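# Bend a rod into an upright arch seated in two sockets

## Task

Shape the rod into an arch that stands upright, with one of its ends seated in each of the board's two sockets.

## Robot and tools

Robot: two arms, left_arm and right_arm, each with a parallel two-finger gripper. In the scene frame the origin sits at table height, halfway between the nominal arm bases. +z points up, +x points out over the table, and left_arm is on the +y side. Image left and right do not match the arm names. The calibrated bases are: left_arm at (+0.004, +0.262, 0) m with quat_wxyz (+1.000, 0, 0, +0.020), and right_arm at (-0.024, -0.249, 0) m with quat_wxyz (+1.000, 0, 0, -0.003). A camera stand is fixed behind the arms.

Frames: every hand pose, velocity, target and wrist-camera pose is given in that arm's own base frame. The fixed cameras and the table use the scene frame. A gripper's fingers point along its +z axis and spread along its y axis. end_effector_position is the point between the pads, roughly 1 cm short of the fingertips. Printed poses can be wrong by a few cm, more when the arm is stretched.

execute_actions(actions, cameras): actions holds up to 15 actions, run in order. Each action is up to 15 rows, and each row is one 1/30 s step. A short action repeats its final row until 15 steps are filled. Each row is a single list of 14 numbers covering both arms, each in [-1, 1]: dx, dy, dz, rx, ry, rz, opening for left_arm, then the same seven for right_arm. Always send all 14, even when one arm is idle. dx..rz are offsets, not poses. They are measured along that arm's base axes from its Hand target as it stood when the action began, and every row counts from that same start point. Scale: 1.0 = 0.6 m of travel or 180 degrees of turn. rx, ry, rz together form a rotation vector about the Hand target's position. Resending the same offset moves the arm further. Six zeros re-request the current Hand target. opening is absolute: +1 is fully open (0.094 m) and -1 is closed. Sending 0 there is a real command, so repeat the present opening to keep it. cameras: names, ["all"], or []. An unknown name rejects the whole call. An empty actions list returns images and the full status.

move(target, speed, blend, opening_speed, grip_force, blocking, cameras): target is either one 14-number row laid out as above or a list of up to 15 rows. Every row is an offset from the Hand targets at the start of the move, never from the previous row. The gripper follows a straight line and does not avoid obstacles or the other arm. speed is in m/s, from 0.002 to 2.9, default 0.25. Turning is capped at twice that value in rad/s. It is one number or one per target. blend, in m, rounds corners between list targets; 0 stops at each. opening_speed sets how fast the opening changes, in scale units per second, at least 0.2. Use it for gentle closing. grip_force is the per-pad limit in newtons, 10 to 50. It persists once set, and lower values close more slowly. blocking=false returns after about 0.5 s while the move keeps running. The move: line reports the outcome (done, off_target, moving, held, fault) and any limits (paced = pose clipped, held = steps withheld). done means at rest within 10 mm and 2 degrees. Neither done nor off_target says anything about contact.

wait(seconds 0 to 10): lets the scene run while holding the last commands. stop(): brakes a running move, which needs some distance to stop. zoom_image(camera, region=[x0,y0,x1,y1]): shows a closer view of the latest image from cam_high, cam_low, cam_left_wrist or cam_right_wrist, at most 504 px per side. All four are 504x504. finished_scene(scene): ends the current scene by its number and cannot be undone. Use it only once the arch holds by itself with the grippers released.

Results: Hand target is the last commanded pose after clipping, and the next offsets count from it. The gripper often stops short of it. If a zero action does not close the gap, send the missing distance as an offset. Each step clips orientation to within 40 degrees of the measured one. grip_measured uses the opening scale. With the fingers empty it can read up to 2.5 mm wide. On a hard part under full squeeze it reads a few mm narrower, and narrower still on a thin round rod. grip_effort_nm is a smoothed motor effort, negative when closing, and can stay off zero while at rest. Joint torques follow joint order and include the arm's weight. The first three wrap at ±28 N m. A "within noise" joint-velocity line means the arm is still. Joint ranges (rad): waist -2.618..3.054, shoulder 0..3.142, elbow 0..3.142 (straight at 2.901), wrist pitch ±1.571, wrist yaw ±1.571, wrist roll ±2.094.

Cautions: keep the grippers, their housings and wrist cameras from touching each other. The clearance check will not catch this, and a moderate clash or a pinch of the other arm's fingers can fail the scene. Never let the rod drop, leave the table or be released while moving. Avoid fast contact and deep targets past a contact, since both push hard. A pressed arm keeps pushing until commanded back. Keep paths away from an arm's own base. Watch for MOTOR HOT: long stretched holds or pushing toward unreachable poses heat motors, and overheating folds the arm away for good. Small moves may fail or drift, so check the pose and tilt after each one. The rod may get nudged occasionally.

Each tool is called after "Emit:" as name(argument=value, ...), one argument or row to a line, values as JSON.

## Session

Emit:
execute_actions(
  actions=[],
)

Scene clock: 0.00 s.
left_arm: end_effector_position=(+0.4121, -0.1459, +0.2706) grip_measured=+1.000 grip_effort_nm=n/a end_effector_quat_wxyz=(+0.602, +0.071, +0.775, -0.178) | right_arm: end_effector_position=(+0.3496, +0.0760, +0.3214) grip_measured=+1.000 grip_effort_nm=n/a end_effector_quat_wxyz=(+0.529, -0.212, +0.798, +0.196)
Joint positions: left_arm=[-0.316 1.289 0.873 0.202 0.061 -0.182 0.094] | right_arm=[-0.08 1.133 1.155 -0.491 -0.639 -0.198 0.094]
Joint velocities: within noise
Joint torques (N m): no reading
Heat: left arm: 31 °C; right arm: 30 °C.
Hand target: left_arm +0.4125, -0.1460, +0.2861; +0.617, +0.071, +0.762, -0.181 | right_arm +0.3491, +0.0759, +0.3252; +0.532, -0.212, +0.796, +0.195
Tool commands: left_gripper/opening=+1.0 right_gripper/opening=+1.0

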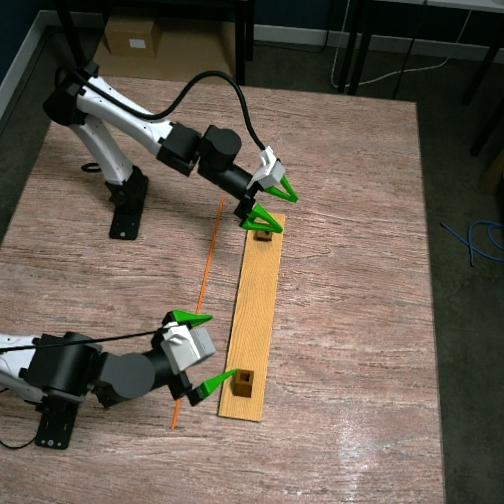

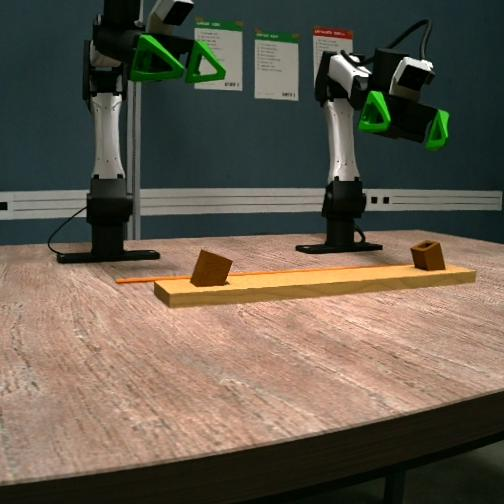

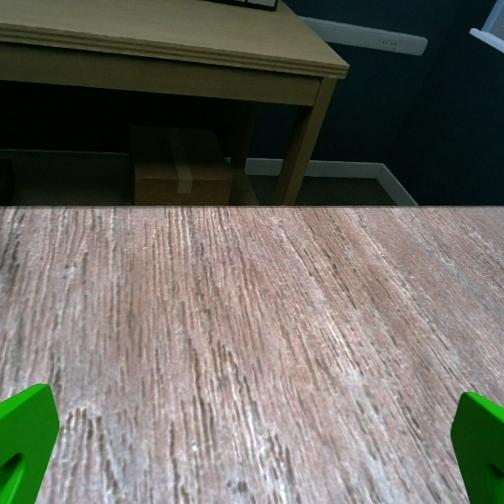

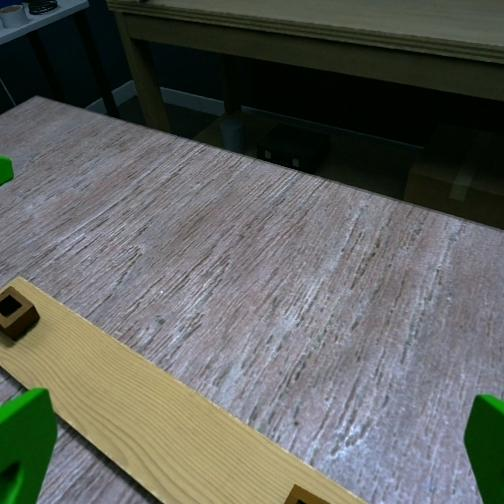

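Emit:
move(
  target=[-0.187,0.175,-0.2,-0.221,0.441,0.438,0,-0.16,-0.117,-0.392,0.208,0.4097,-0.5896,0],
  speed=0.35,
  cameras=["cam_high","cam_right_wrist"],
)

Scene clock: 9.10 s.
left_arm: end_effector_position=(+0.3006, -0.0416, +0.1623) grip_measured=+0.002 grip_effort_nm=-0.06 end_effector_quat_wxyz=(+0.005, -0.673, +0.740, -0.002) | right_arm: end_effector_position=(+0.2483, +0.0057, +0.0858) grip_measured=+0.003 grip_effort_nm=-0.13 end_effector_quat_wxyz=(+0.003, +0.726, +0.688, -0.003)
Joint positions: left_arm=[-0.141 1.69 1.587 -1.459 -0.006 -1.618 0.047] | right_arm=[0.029 1.496 1.085 -1.161 0.008 1.653 0.047]
Joint torques (N m): left_arm=[0.88 -5.3 7.9 0.05 0.2 -0.23] | right_arm=[-0.34 -4.63 9.57 0.19 0.06 0.19]
Heat: left arm: 33 °C; right arm: 32 °C.
Hand target: left_arm +0.3003, -0.0410, +0.1662; +0.000, -0.681, +0.732, +0.000 | right_arm +0.2530, +0.0057, +0.0900; +0.000, +0.732, +0.681, -0.001
Off the commanded pose: left_arm 0.004 m, 1 deg | right_arm 0.006 m, 1 deg.
move: done
Images, in order (width x height): cam_high 504x504, cam_right_wrist 504x504.

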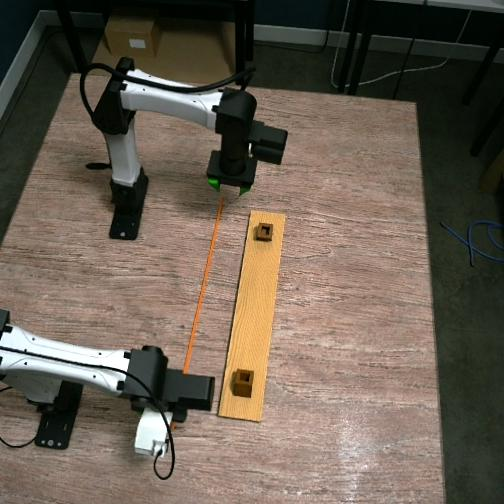

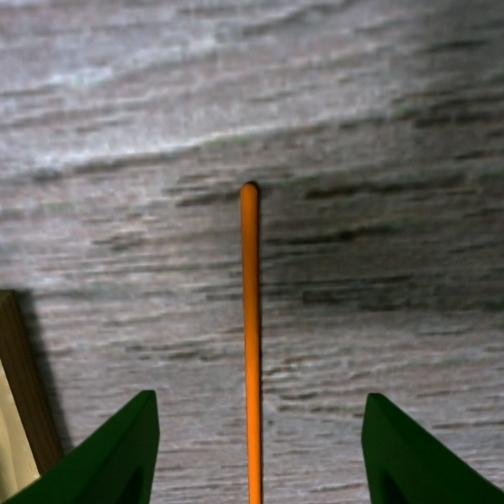

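Emit:
move(
  target=[0,0,0,0,0,0,0,0.004,0,-0.15,0,0,0,0],
  speed=0.12,
  cameras=["cam_right_wrist"],
)

Scene clock: 12.63 s.
left_arm: end_effector_position=(+0.3005, -0.0417, +0.1623) grip_measured=+0.002 grip_effort_nm=-0.06 end_effector_quat_wxyz=(+0.005, -0.673, +0.739, -0.002) | right_arm: end_effector_position=(+0.2545, +0.0061, +0.0108) grip_measured=+0.002 grip_effort_nm=-0.12 end_effector_quat_wxyz=(+0.003, +0.727, +0.687, -0.002)
Joint positions: left_arm=[-0.141 1.69 1.587 -1.459 -0.005 -1.618 0.047] | right_arm=[0.029 1.615 0.886 -0.84 0.007 1.655 0.047]
Joint torques (N m): left_arm=[0.85 -5.27 7.86 0.03 0.19 -0.24] | right_arm=[-0.34 -4.14 4.31 0.73 0.06 0.15]
Heat: left arm: 33 °C; right arm: 32 °C.
Hand target: left_arm +0.3003, -0.0411, +0.1662; +0.000, -0.681, +0.732, +0.000 | right_arm +0.2553, +0.0057, -0.0001; -0.001, +0.732, +0.681, -0.001
Off the commanded pose: left_arm 0.004 m, 1 deg | right_arm 0.011 m, 1 deg.
move: off_target (right_arm)
Images, in order (width x height): cam_right_wrist 504x504.

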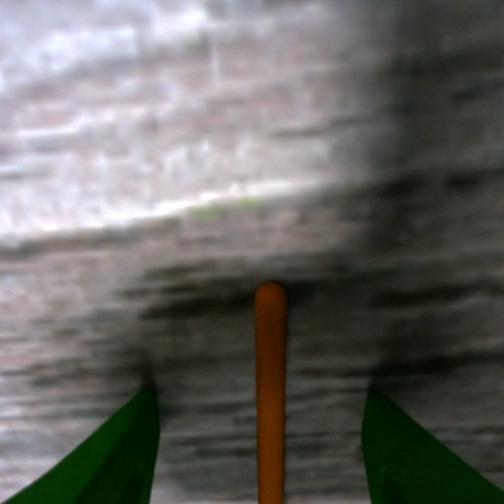

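Emit:
move(
  target=[0,0,0,0,0,0,0,0,0,0,0,0,0,-1],
  opening_speed=1.2,
)

Emit:
move(
  target=[0,0,0,0,0,0,0,0.083,0,0.235,0,0,0,-1],
  speed=0.12,
  cameras=["cam_high","cam_low","cam_left_wrist"],
)

Scene clock: 14.73 s.
left_arm: end_effector_position=(+0.3005, -0.0417, +0.1623) grip_measured=+0.002 grip_effort_nm=-0.07 end_effector_quat_wxyz=(+0.005, -0.673, +0.739, -0.002) | right_arm: end_effector_position=(+0.2551, +0.0064, +0.0108) grip_measured=-0.900 grip_effort_nm=-1.04 end_effector_quat_wxyz=(+0.003, +0.727, +0.687, +0.000)
Joint positions: left_arm=[-0.141 1.69 1.587 -1.459 -0.005 -1.618 0.047] | right_arm=[0.029 1.615 0.886 -0.838 0.005 1.655 0.005]
Joint torques (N m): left_arm=[0.88 -5.3 7.9 0.04 0.19 -0.25] | right_arm=[-0.34 -4.12 4.31 0.71 0.07 0.14]
Heat: left arm: 33 °C; right arm: 32 °C.
Hand target: left_arm +0.3003, -0.0411, +0.1662; +0.000, -0.681, +0.732, +0.000 | right_arm +0.2553, +0.0057, -0.0001; -0.001, +0.732, +0.681, -0.001
Off the commanded pose: left_arm 0.004 m, 1 deg | right_arm 0.011 m, 1 deg.
move: off_target (right_arm)

Scene clock: 16.77 s.
left_arm: end_effector_position=(+0.3005, -0.0417, +0.1623) grip_measured=+0.002 grip_effort_nm=-0.06 end_effector_quat_wxyz=(+0.005, -0.673, +0.739, -0.002) | right_arm: end_effector_position=(+0.3021, +0.0069, +0.1398) grip_measured=-0.900 grip_effort_nm=-1.04 end_effector_quat_wxyz=(+0.004, +0.728, +0.686, +0.001)
Joint positions: left_arm=[-0.141 1.69 1.587 -1.459 -0.005 -1.618 0.047] | right_arm=[0.026 1.679 1.486 -1.371 0.005 1.655 0.005]
Joint torques (N m): left_arm=[0.87 -5.3 7.83 0.05 0.2 -0.25] | right_arm=[-0.39 -6.35 9.22 0.22 0.07 0.11]
Heat: left arm: 33 °C; right arm: 33 °C.
Hand target: left_arm +0.3003, -0.0411, +0.1662; +0.000, -0.681, +0.732, +0.000 | right_arm +0.3051, +0.0057, +0.1409; -0.001, +0.732, +0.681, -0.001
Off the commanded pose: left_arm 0.004 m, 1 deg | right_arm 0.003 m, 1 deg.
move: done
Images, in order (width x height): cam_high 504x504, cam_low 504x504, cam_left_wrist 504x504.

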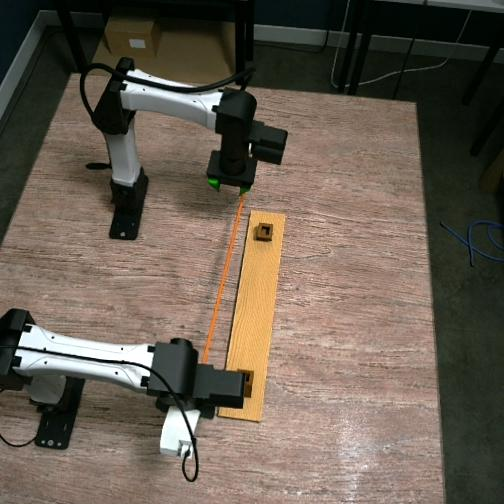

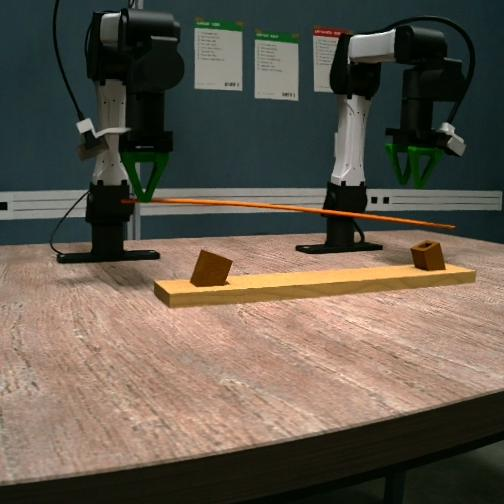

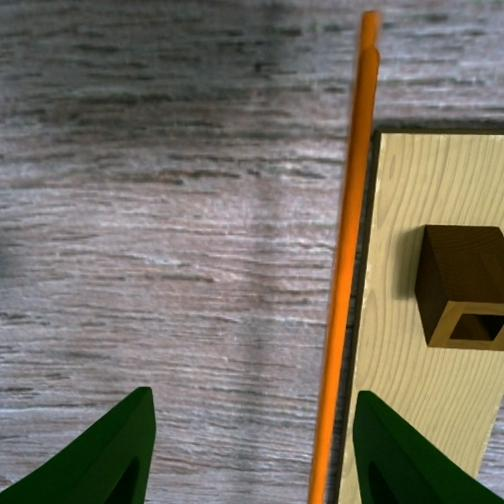

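Emit:
move(
  target=[0.045,0.058,-0.045,0.11,0,0,0,0,0,0,0,0,0,-1],
  speed=0.15,
  cameras=["cam_low","cam_left_wrist"],
)

Scene clock: 20.70 s.
left_arm: end_effector_position=(+0.3213, -0.0061, +0.1347) grip_measured=+0.002 grip_effort_nm=-0.06 end_effector_quat_wxyz=(-0.104, +0.668, -0.726, -0.126) | right_arm: end_effector_position=(+0.3020, +0.0069, +0.1398) grip_measured=-0.900 grip_effort_nm=-1.04 end_effector_quat_wxyz=(+0.004, +0.728, +0.686, +0.001)
Joint positions: left_arm=[-0.189 1.816 1.59 -1.427 -0.318 -1.689 0.047] | right_arm=[0.026 1.679 1.486 -1.371 0.005 1.655 0.005]
Joint torques (N m): left_arm=[-0.25 -6.26 7.82 0.1 -0.22 -0.25] | right_arm=[-0.38 -6.35 9.22 0.18 0.07 0.11]
Heat: left arm: 33 °C; right arm: 34 °C.
Hand target: left_arm +0.3273, -0.0063, +0.1392; -0.117, +0.671, -0.721, -0.126 | right_arm +0.3051, +0.0057, +0.1409; -0.001, +0.732, +0.681, -0.001
Off the commanded pose: left_arm 0.008 m, 2 deg | right_arm 0.003 m, 1 deg.
move: done
Images, in order (width x height): cam_low 504x504, cam_left_wrist 504x504.

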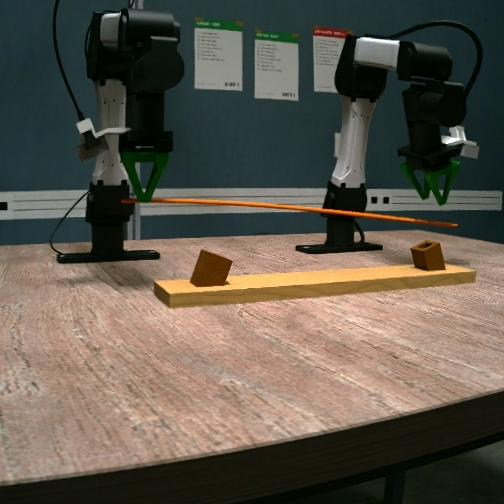

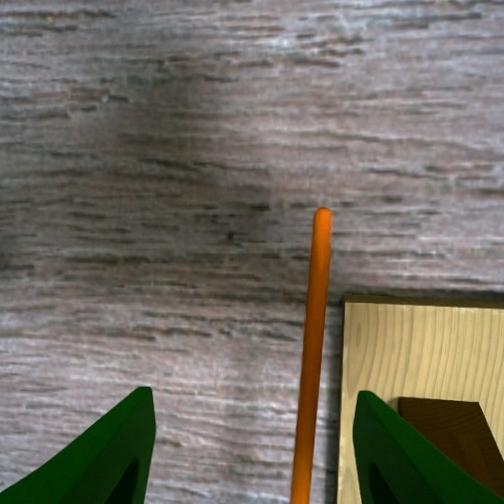

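Emit:
move(
  target=[0.025,-0.006,-0.066,0,0,-0.018,0,0,0,0,0,0,0,-1],
  speed=0.1,
  cameras=["cam_low","cam_left_wrist"],
)

Scene clock: 24.37 s.
left_arm: end_effector_position=(+0.3424, -0.0106, +0.1004) grip_measured=+0.002 grip_effort_nm=-0.06 end_effector_quat_wxyz=(+0.115, -0.658, +0.736, +0.113) | right_arm: end_effector_position=(+0.3020, +0.0069, +0.1398) grip_measured=-0.900 grip_effort_nm=-1.04 end_effector_quat_wxyz=(+0.004, +0.728, +0.686, +0.001)
Joint positions: left_arm=[-0.192 1.869 1.524 -1.268 -0.322 -1.659 0.047] | right_arm=[0.026 1.679 1.486 -1.371 0.005 1.655 0.005]
Joint torques (N m): left_arm=[-0.2 -7.02 5.44 0.18 -0.23 0.05] | right_arm=[-0.39 -6.35 9.22 0.18 0.07 0.11]
Heat: left arm: 34 °C; right arm: 34 °C.
Hand target: left_arm +0.3423, -0.0098, +0.0995; +0.121, -0.651, +0.740, +0.122 | right_arm +0.3051, +0.0057, +0.1409; -0.001, +0.732, +0.681, -0.001
Off the commanded pose: left_arm 0.001 m, 2 deg | right_arm 0.004 m, 1 deg.
move: done
Images, in order (width x height): cam_low 504x504, cam_left_wrist 504x504.

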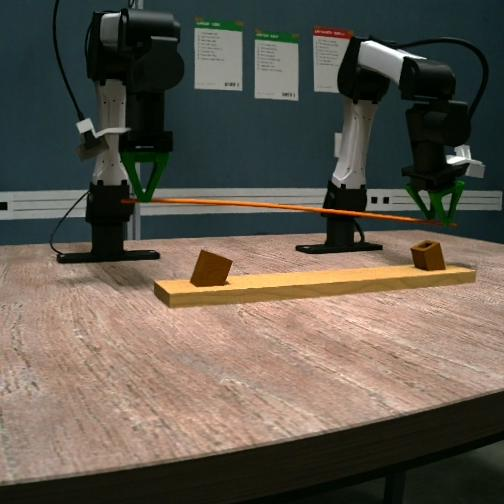

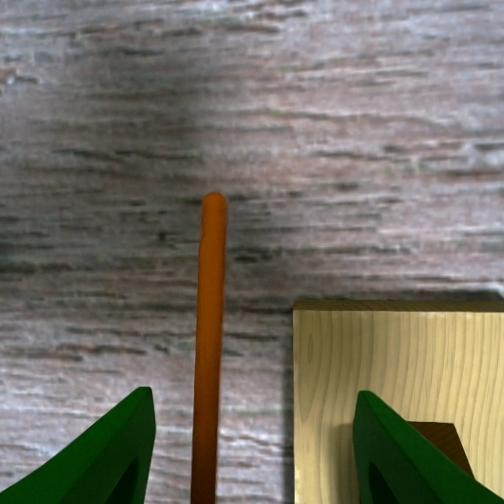

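Emit:
move(
  target=[-0.019,-0.025,-0.028,0,0,0,0,0,0,0,0,0,0,-1],
  speed=0.08,
  cameras=["cam_low","cam_left_wrist"],
)

Scene clock: 26.53 s.
left_arm: end_effector_position=(+0.3311, -0.0256, +0.0793) grip_measured=+0.002 grip_effort_nm=-0.06 end_effector_quat_wxyz=(+0.111, -0.647, +0.745, +0.122) | right_arm: end_effector_position=(+0.3020, +0.0069, +0.1398) grip_measured=-0.900 grip_effort_nm=-1.04 end_effector_quat_wxyz=(+0.004, +0.728, +0.686, +0.001)
Joint positions: left_arm=[-0.244 1.869 1.437 -1.213 -0.323 -1.686 0.047] | right_arm=[0.026 1.679 1.486 -1.371 0.005 1.655 0.005]
Joint torques (N m): left_arm=[-0.06 -8.16 5.2 0.13 -0.19 -0.25] | right_arm=[-0.39 -6.35 9.24 0.18 0.07 0.11]
Heat: left arm: 34 °C; right arm: 34 °C.
Hand target: left_arm +0.3308, -0.0247, +0.0826; +0.121, -0.651, +0.740, +0.122 | right_arm +0.3051, +0.0057, +0.1409; -0.001, +0.732, +0.681, -0.001
Off the commanded pose: left_arm 0.003 m, 1 deg | right_arm 0.004 m, 1 deg.
move: done
Images, in order (width x height): cam_low 504x504, cam_left_wrist 504x504.

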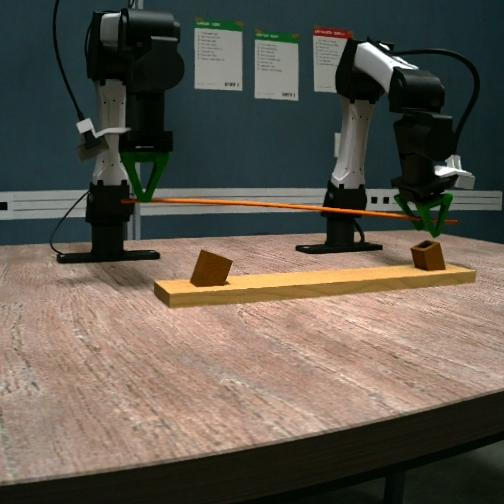

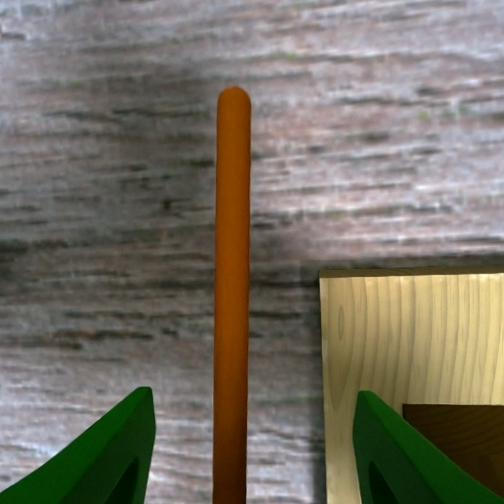

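Emit:
move(
  target="[-0.009,0,0,0,0,0,0,0,0,0,0,0,0,-1],[-0.009,0,0,0,0,0,-1,0,0,0,0,0,0,-1]",
  speed=0.08,
)

Emit:
move(
  target=[
    [-0.009,0,0,0,0,0,0,0,0,0,0,0,0,-1],
    [-0.009,0,0,0,0,0,-1,0,0,0,0,0,0,-1],
  ],
  speed=0.08,
  opening_speed=0.6,
  cameras=["cam_low","cam_left_wrist","cam_right_wrist"],
)


Scene clock: 31.77 s.
left_arm: end_effector_position=(+0.3256, -0.0242, +0.0736) grip_measured=-0.932 grip_effort_nm=-0.97 end_effector_quat_wxyz=(+0.106, -0.647, +0.744, +0.129) | right_arm: end_effector_position=(+0.3020, +0.0069, +0.1398) grip_measured=-0.900 grip_effort_nm=-1.04 end_effector_quat_wxyz=(+0.004, +0.728, +0.686, +0.001)
Joint positions: left_arm=[-0.244 1.869 1.413 -1.207 -0.323 -1.691 0.003] | right_arm=[0.026 1.679 1.486 -1.371 0.005 1.655 0.005]
Joint torques (N m): left_arm=[-0.38 -9.72 5.14 0.08 -0.18 -0.25] | right_arm=[-0.39 -6.38 9.21 0.18 0.07 0.11]
Heat: left arm: 34 °C; right arm: 35 °C.
Hand target: left_arm +0.3255, -0.0247, +0.0827; +0.121, -0.651, +0.740, +0.122 | right_arm +0.3051, +0.0057, +0.1409; -0.001, +0.732, +0.681, -0.001
Off the commanded pose: left_arm 0.009 m, 2 deg | right_arm 0.004 m, 1 deg.
move: done
Images, in order (width x height): cam_low 504x504, cam_left_wrist 504x504, cam_right_wrist 504x504.

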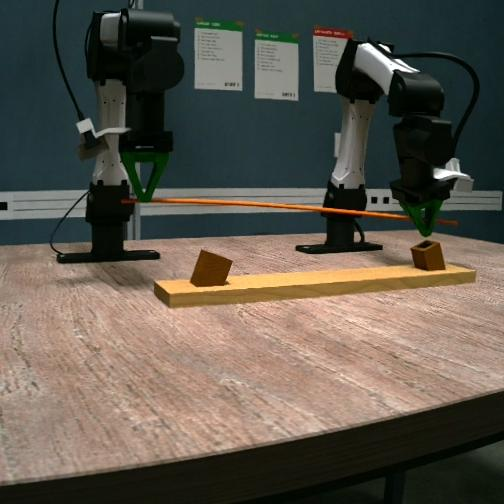

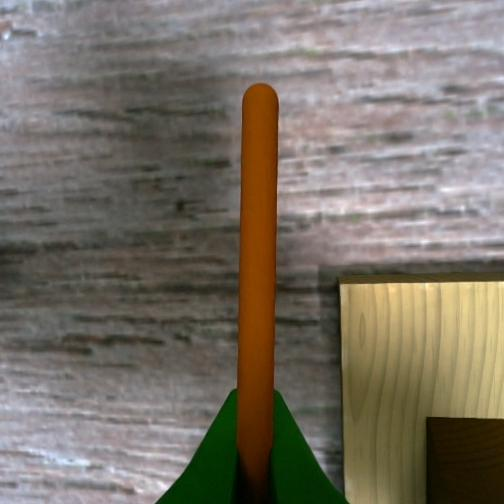

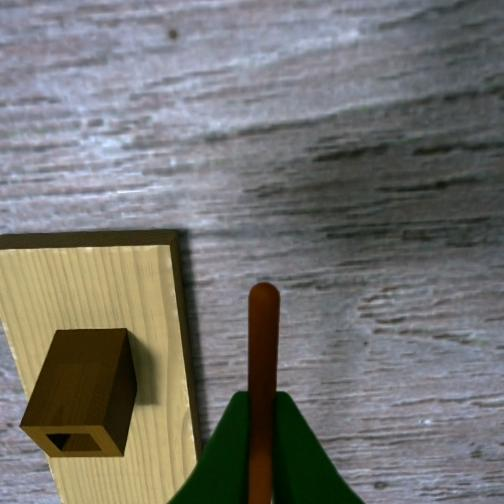

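Emit:
move(
  target=[
    [0,0,0.09,0,0,0,-1,0,0,0,0,0,0,-1],
    [0,0,0.09,0,0,0,-1,0,0,0,0,0,0,0],
  ],
  speed=0.1,
  opening_speed=0.8,
  cameras=["cam_low","cam_high","cam_right_wrist"],
)

Scene clock: 37.10 s.
left_arm: end_effector_position=(+0.3254, -0.0239, +0.1186) grip_measured=-0.933 grip_effort_nm=-1.01 end_effector_quat_wxyz=(+0.104, -0.646, +0.744, +0.134) | right_arm: end_effector_position=(+0.3019, +0.0074, +0.1398) grip_measured=-0.002 grip_effort_nm=0.12 end_effector_quat_wxyz=(+0.003, +0.728, +0.686, +0.002)
Joint positions: left_arm=[-0.244 1.857 1.575 -1.393 -0.324 -1.692 0.003] | right_arm=[0.026 1.679 1.486 -1.372 0.002 1.655 0.047]
Joint torques (N m): left_arm=[-0.39 -10.19 7.68 -0.17 -0.16 -0.24] | right_arm=[-0.39 -6.34 9.24 0.18 0.11 0.11]
Heat: left arm: 34 °C; right arm: 36 °C.
Hand target: left_arm +0.3255, -0.0247, +0.1367; +0.121, -0.651, +0.740, +0.122 | right_arm +0.3051, +0.0057, +0.1409; -0.001, +0.732, +0.681, -0.001
Off the commanded pose: left_arm 0.018 m, 2 deg | right_arm 0.004 m, 1 deg.
move: off_target (left_arm)
Images, in order (width x height): cam_high 504x504, cam_low 504x504, cam_right_wrist 504x504.

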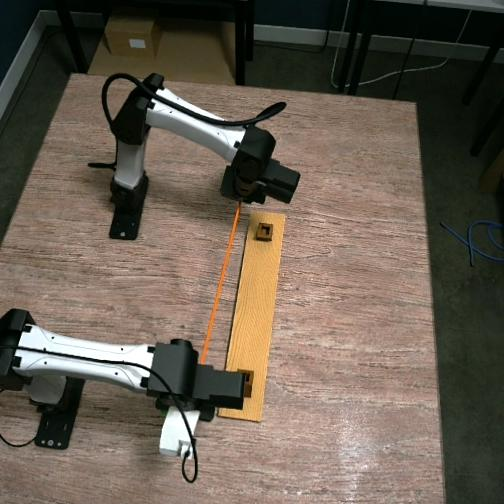

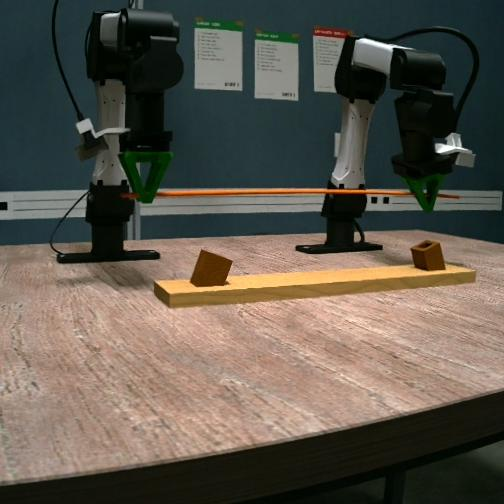

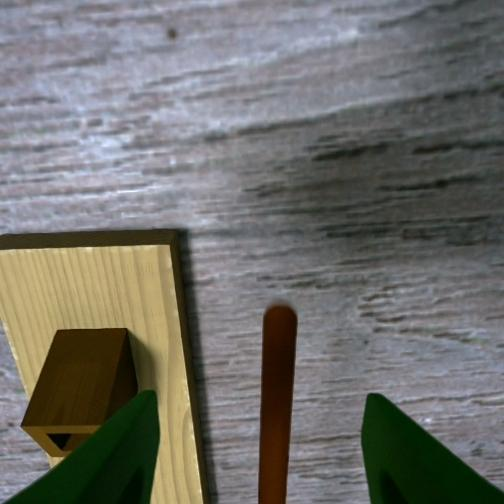

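Emit:
move(
  target=[0,0,0,0,0,0,-1,0,0.073,0.012,-0.12,0,0,0],
  speed=0.12,
  cameras=["cam_low","cam_right_wrist"],
)

Scene clock: 41.23 s.
left_arm: end_effector_position=(+0.3254, -0.0239, +0.1186) grip_measured=-0.933 grip_effort_nm=-1.01 end_effector_quat_wxyz=(+0.104, -0.646, +0.744, +0.134) | right_arm: end_effector_position=(+0.3015, +0.0485, +0.1470) grip_measured=-0.002 grip_effort_nm=0.12 end_effector_quat_wxyz=(+0.133, +0.718, +0.672, -0.123)
Joint positions: left_arm=[-0.244 1.857 1.575 -1.393 -0.324 -1.692 0.003] | right_arm=[0.352 1.794 1.602 -1.508 0.342 2.012 0.047]
Joint torques (N m): left_arm=[-0.42 -10.26 7.64 -0.18 -0.17 -0.25] | right_arm=[0.55 -7.09 9.13 -0.08 0.41 0.19]
Heat: left arm: 34 °C; right arm: 37 °C.
Hand target: left_arm +0.3255, -0.0247, +0.1367; +0.121, -0.651, +0.740, +0.122 | right_arm +0.3051, +0.0496, +0.1481; +0.137, +0.720, +0.669, -0.128
Off the commanded pose: left_arm 0.018 m, 2 deg | right_arm 0.004 m, 1 deg.
move: off_target (left_arm)
Images, in order (width x height): cam_low 504x504, cam_right_wrist 504x504.

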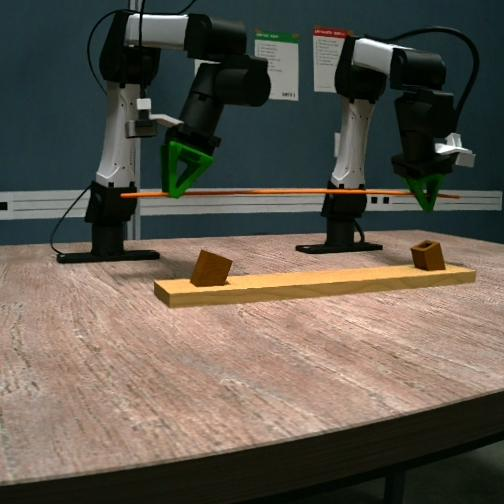

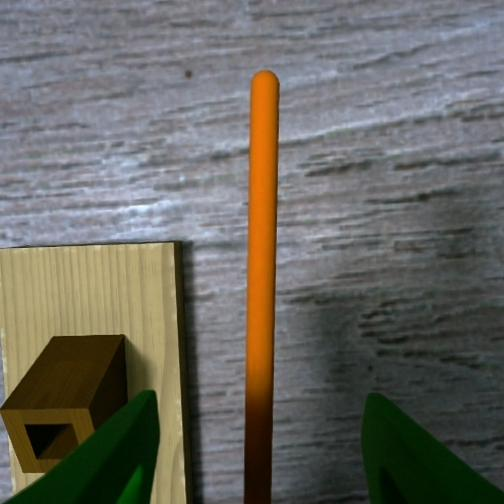

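Emit:
move(
  target=[
    [0,0,0,0,0,0,-1,0,-0.022,-0.022,0,0,0,0],
    [0,0,0,0,0,0,-1,0,-0.022,-0.022,0,0,0,-1],
  ],
  speed=0.08,
  opening_speed=0.6,
  cameras=["cam_high","cam_low","cam_right_wrist"],
)

Emit:
zoom_image(
  camera="cam_high",
  region=[160, 190, 300, 430],
)

Scene clock: 46.23 s.
left_arm: end_effector_position=(+0.3254, -0.0239, +0.1186) grip_measured=-0.933 grip_effort_nm=-1.01 end_effector_quat_wxyz=(+0.104, -0.646, +0.744, +0.134) | right_arm: end_effector_position=(+0.3040, +0.0394, +0.1379) grip_measured=-0.881 grip_effort_nm=-1.02 end_effector_quat_wxyz=(+0.133, +0.721, +0.668, -0.126)
Joint positions: left_arm=[-0.244 1.857 1.575 -1.393 -0.324 -1.692 0.003] | right_arm=[0.324 1.794 1.565 -1.468 0.348 1.993 0.006]
Joint torques (N m): left_arm=[-0.42 -10.26 7.69 -0.18 -0.18 -0.24] | right_arm=[-0.29 -9.28 5.26 0.2 0.4 -0.05]
Heat: left arm: 35 °C; right arm: 37 °C.
Hand target: left_arm +0.3255, -0.0247, +0.1367; +0.121, -0.651, +0.740, +0.122 | right_arm +0.3050, +0.0363, +0.1349; +0.137, +0.720, +0.669, -0.128
Off the commanded pose: left_arm 0.018 m, 2 deg | right_arm 0.004 m, 0 deg.
move: off_target (left_arm)
Images, in order (width x height): cam_high 504x504, cam_low 504x504, cam_right_wrist 504x504.

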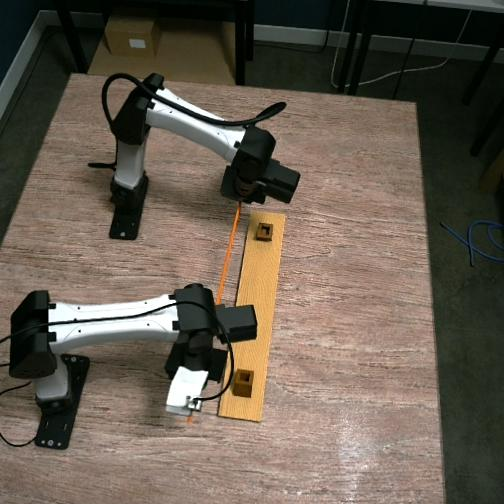

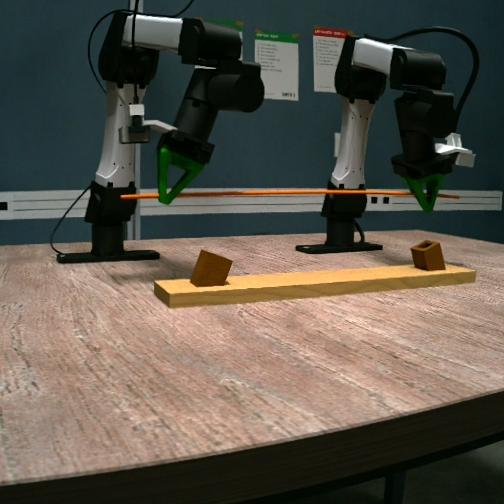

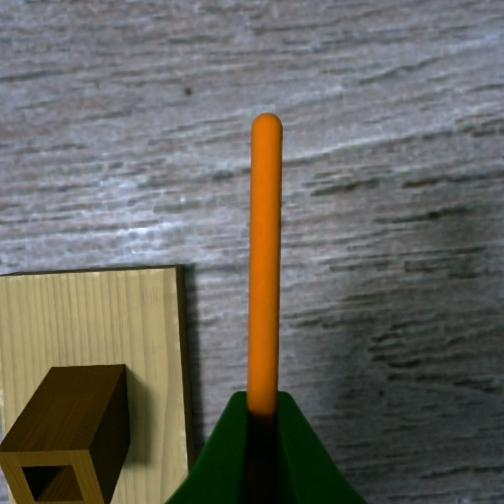

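Scaled by 2.100 from the camera's 504x504 image, which has a finer 720x720 frame.

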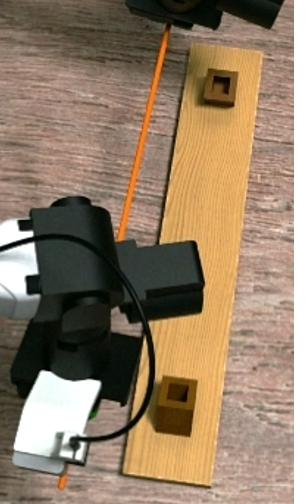

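Emit:
move(
  target=[0.095,0.013,0.06,0,0,0.027,-1,0.153,0.017,0.052,0,0,0.027,-1],
  speed=0.12,
  cameras=["cam_high","cam_low"],
)

Scene clock: 51.23 s.
left_arm: end_effector_position=(+0.3884, -0.0200, +0.1696) grip_measured=-0.933 grip_effort_nm=-1.00 end_effector_quat_wxyz=(-0.146, +0.675, -0.719, -0.085) | right_arm: end_effector_position=(+0.3936, +0.0471, +0.1698) grip_measured=-0.882 grip_effort_nm=-1.04 end_effector_quat_wxyz=(+0.162, +0.691, +0.699, -0.091)
Joint positions: left_arm=[-0.2 2.003 1.98 -1.515 -0.338 -1.702 0.003] | right_arm=[0.28 2.071 2.074 -1.574 0.374 1.84 0.006]
Joint torques (N m): left_arm=[0.72 -7.73 7.77 -0.16 -0.06 -0.15] | right_arm=[-0.14 -9.46 9.07 0.15 0.34 -0.11]
Heat: left arm: 35 °C; right arm: 37 °C.
Hand target: left_arm +0.3825, -0.0170, +0.1728; -0.115, +0.681, -0.712, -0.127 | right_arm +0.3969, +0.0465, +0.1663; +0.142, +0.691, +0.699, -0.122
Off the commanded pose: left_arm 0.007 m, 6 deg | right_arm 0.005 m, 4 deg.
joint sent to its limit (left arm) — joint 4 (wrist pitch), lower limit. The joint targets are off in orientation, not in position.
joint sent to its limit (right arm) — joint 4 (wrist pitch), lower limit. The joint targets are off in orientation, not in position.
move: off_target (left_arm, right_arm)
Images, in order (width x height): cam_high 504x504, cam_low 504x504.

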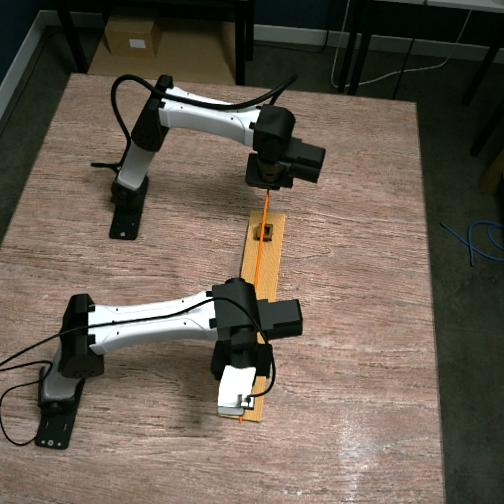

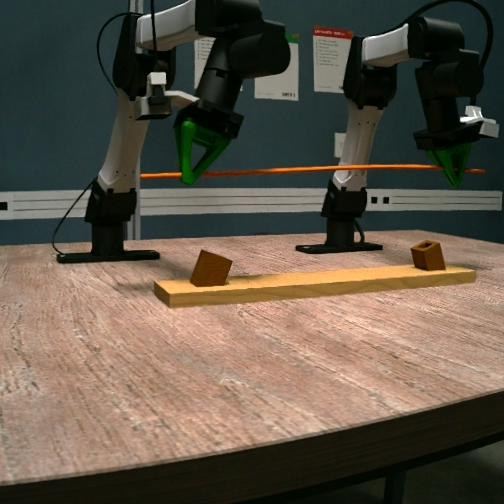

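Emit:
move(
  target=[
    [0,-0.008,0,-0.111,0,0,-1,0,0.008,0,0.111,0,0,-1],
    [0,-0.032,0,-0.222,0,0,-1,0,0.032,0,0.222,0,0,-1],
    [0,-0.07,0,-0.333,0,0,-1,0,0.07,0,0.333,0,0,-1],
    [0,-0.11,0,-0.433,0,0,-1,0,0.11,0,0.433,0,0,-1],
    [0,-0.185,0,-0.513,0,0,-1,0,0.185,0,0.513,0,0,-1],
  ],
  speed=0.15,
  blend=0.005,
  cameras=["cam_high","cam_low","cam_left_wrist","cam_right_wrist"],
)

Emit:
zoom_image(
  camera="cam_low",
  region=[170, 160, 490, 320],
)

Emit:
zoom_image(
  camera="cam_right_wrist",
  region=[180, 100, 340, 400],
)

Emit:
zoom_image(
  camera="cam_left_wrist",
  region=[140, 100, 300, 400],
)

Scene clock: 60.13 s.
left_arm: end_effector_position=(+0.3856, -0.1080, +0.1661) grip_measured=-0.933 grip_effort_nm=-1.01 end_effector_quat_wxyz=(+0.383, +0.573, -0.594, +0.415) | right_arm: end_effector_position=(+0.4043, +0.1387, +0.1565) grip_measured=-0.883 grip_effort_nm=-1.04 end_effector_quat_wxyz=(-0.381, +0.600, +0.572, +0.410)
Joint positions: left_arm=[0.141 2.124 1.731 -1.478 1.182 -1.191 0.003] | right_arm=[-0.057 2.071 1.633 -1.119 -1.188 1.571 0.005]
Joint torques (N m): left_arm=[-3.11 -8.38 4.71 -0.31 1.34 0.05] | right_arm=[3.28 -14.06 5.33 0.42 -0.96 0.12]
Heat: left arm: 35 °C; right arm: 37 °C.
Hand target: left_arm +0.3825, -0.1279, +0.1727; +0.411, +0.555, -0.584, +0.425 | right_arm +0.3969, +0.1575, +0.1663; -0.400, +0.581, +0.572, +0.419
Off the commanded pose: left_arm 0.021 m, 4 deg | right_arm 0.022 m, 3 deg.
move: off_target (left_arm, right_arm)

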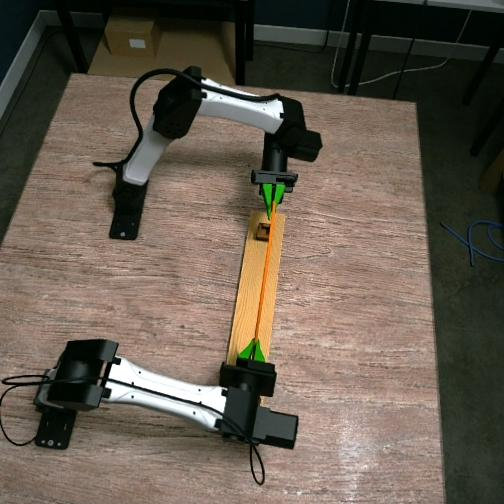

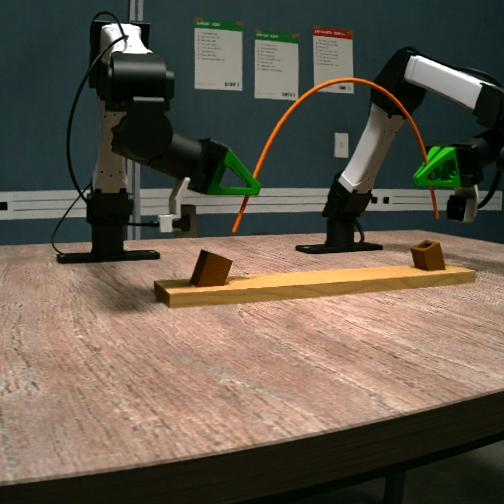

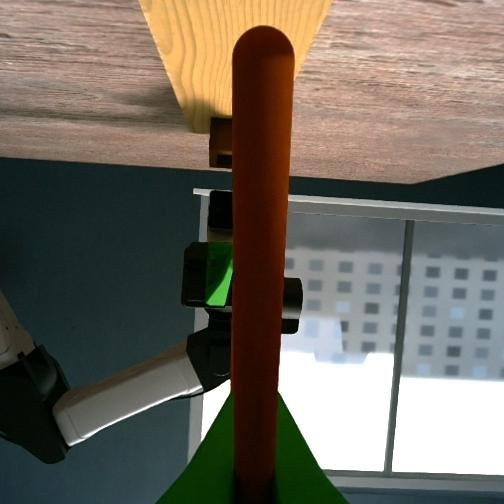

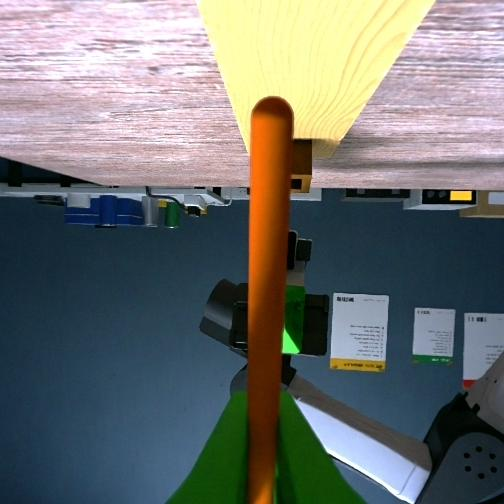

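Scaled by 1.575 from the camera's 504x504 image, which has a finer 720x720 frame.

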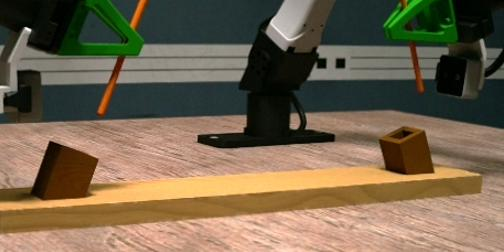

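Scaled by 1.680 from the camera's 504x504 image, which has a finer 720x720 frame.

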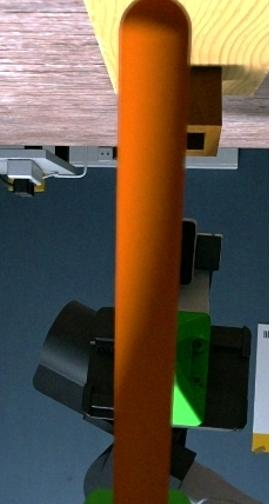

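Scaled by 1.680 from the camera's 504x504 image, which has a finer 720x720 frame.

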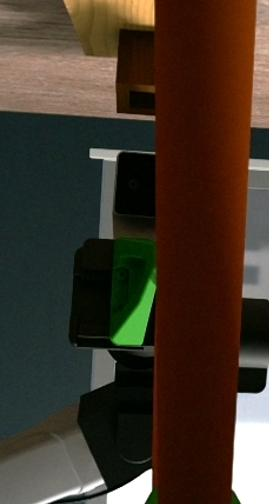

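Emit:
move(
  target=[-0.022,-0.054,-0.038,0,0,0,-1,-0.005,-0.052,-0.03,0,0,0,-1],
  speed=0.1,
  cameras=["cam_high","cam_low","cam_left_wrist","cam_right_wrist"],
)

Emit:
zoom_image(
  camera="cam_low",
  region=[170, 160, 490, 320],
)

Emit:
zoom_image(
  camera="cam_right_wrist",
  region=[180, 100, 340, 400],
)

Emit:
zoom_image(
  camera="cam_left_wrist",
  region=[140, 100, 300, 400],
)

Emit:
zoom_image(
  camera="cam_high",
  region=[200, 190, 340, 400],
)

Scene clock: 64.77 s.
left_arm: end_effector_position=(+0.3767, -0.1409, +0.1236) grip_measured=-0.933 grip_effort_nm=-1.00 end_effector_quat_wxyz=(+0.400, +0.578, -0.583, +0.408) | right_arm: end_effector_position=(+0.3963, +0.1142, +0.1492) grip_measured=-0.883 grip_effort_nm=-1.04 end_effector_quat_wxyz=(-0.374, +0.593, +0.578, +0.418)
Joint positions: left_arm=[0.059 2.084 1.496 -1.123 1.212 -1.407 0.003] | right_arm=[-0.122 2.094 1.633 -1.243 -1.188 1.385 0.005]
Joint torques (N m): left_arm=[-3.23 -12.97 4.79 0.03 1.27 -0.23] | right_arm=[2.11 -9.73 7.13 -0.14 -0.87 -0.14]
Heat: left arm: 37 °C; right arm: 39 °C.
Hand target: left_arm +0.3693, -0.1604, +0.1499; +0.411, +0.555, -0.585, +0.425 | right_arm +0.3940, +0.1263, +0.1481; -0.400, +0.581, +0.572, +0.419
Off the commanded pose: left_arm 0.034 m, 4 deg | right_arm 0.012 m, 3 deg.
move: off_target (left_arm, right_arm)

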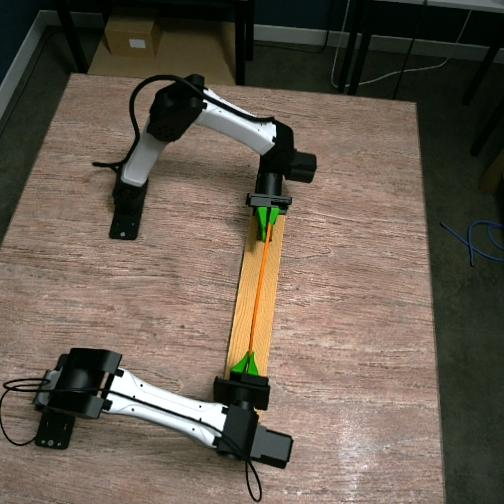

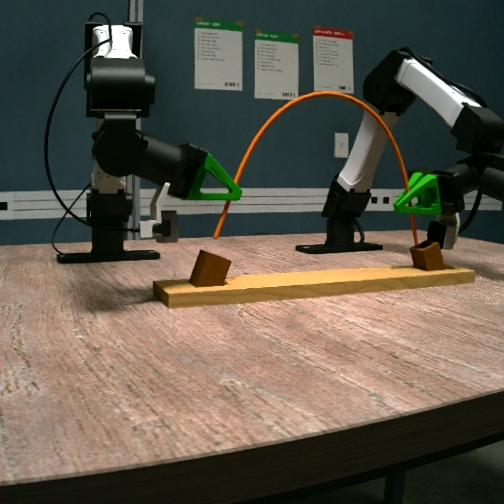

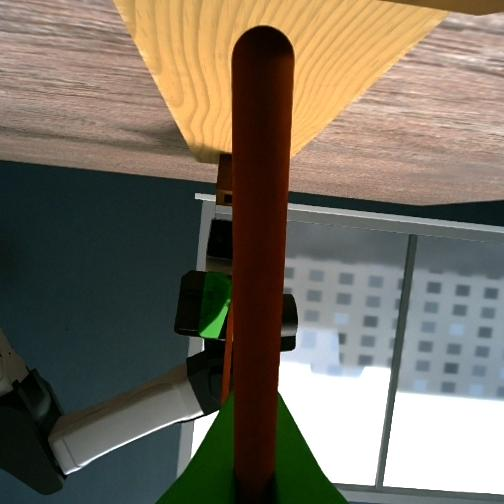

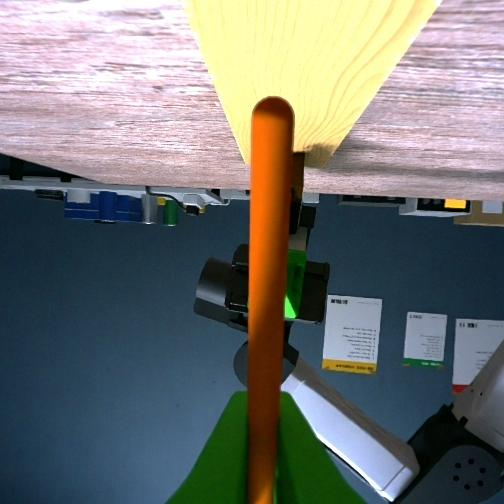

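Scaled by 1.575 from the camera's 504x504 image, which has a finer 720x720 frame.

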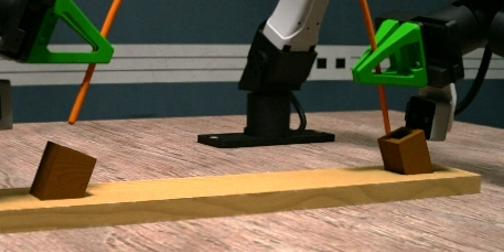

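Scaled by 1.680 from the camera's 504x504 image, which has a finer 720x720 frame.

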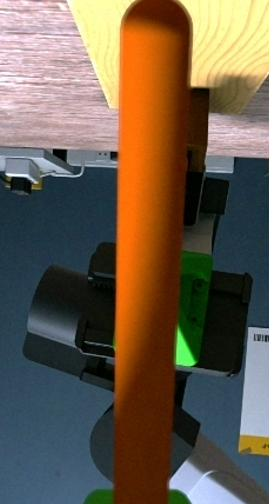

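Scaled by 1.680 from the camera's 504x504 image, which has a finer 720x720 frame.

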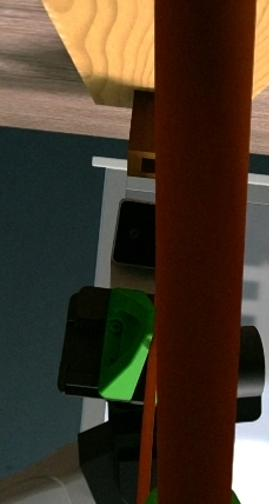

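Scaled by 2.400 from the camera's 504x504 image, which has a finer 720x720 frame.

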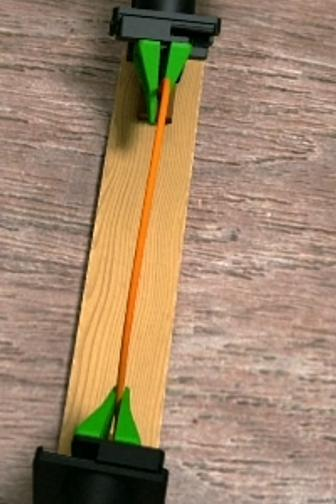

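Emit:
zoom_image(
  camera="cam_high",
  region=[235, 195, 300, 260],
)

Emit:
zoom_image(
  camera="cam_low",
  region=[380, 200, 480, 290],
)

Emit:
zoom_image(
  camera="cam_right_wrist",
  region=[220, 100, 360, 350],
)

Scaled by 7.754 from the camera's 504x504 image, which has a finer 720x720 frame.

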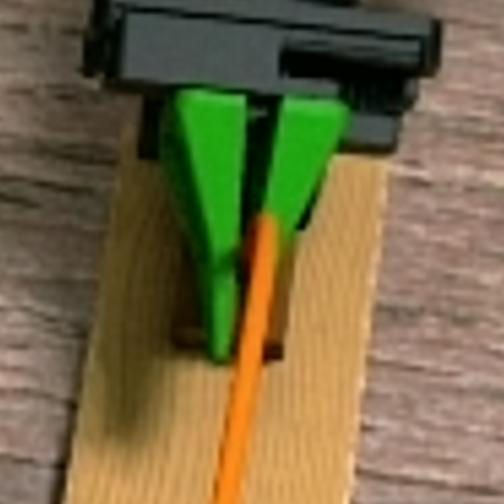

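Scaled by 5.040 from the camera's 504x504 image, which has a finer 720x720 frame.

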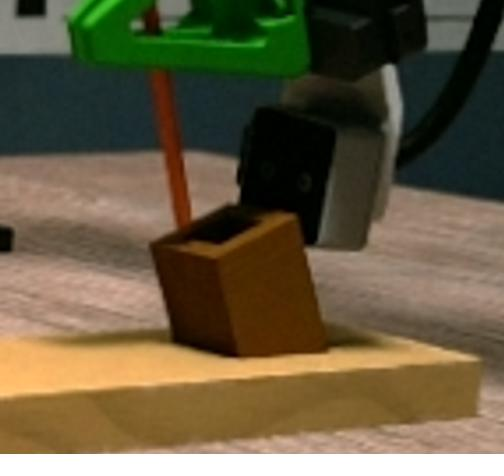

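Scaled by 2.016 from the camera's 504x504 image, which has a finer 720x720 frame.

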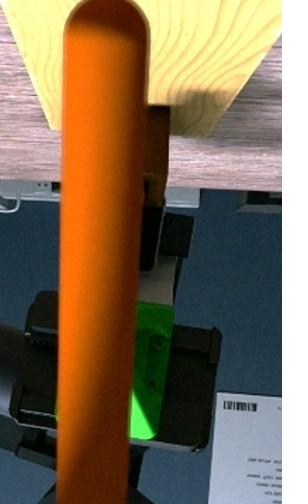

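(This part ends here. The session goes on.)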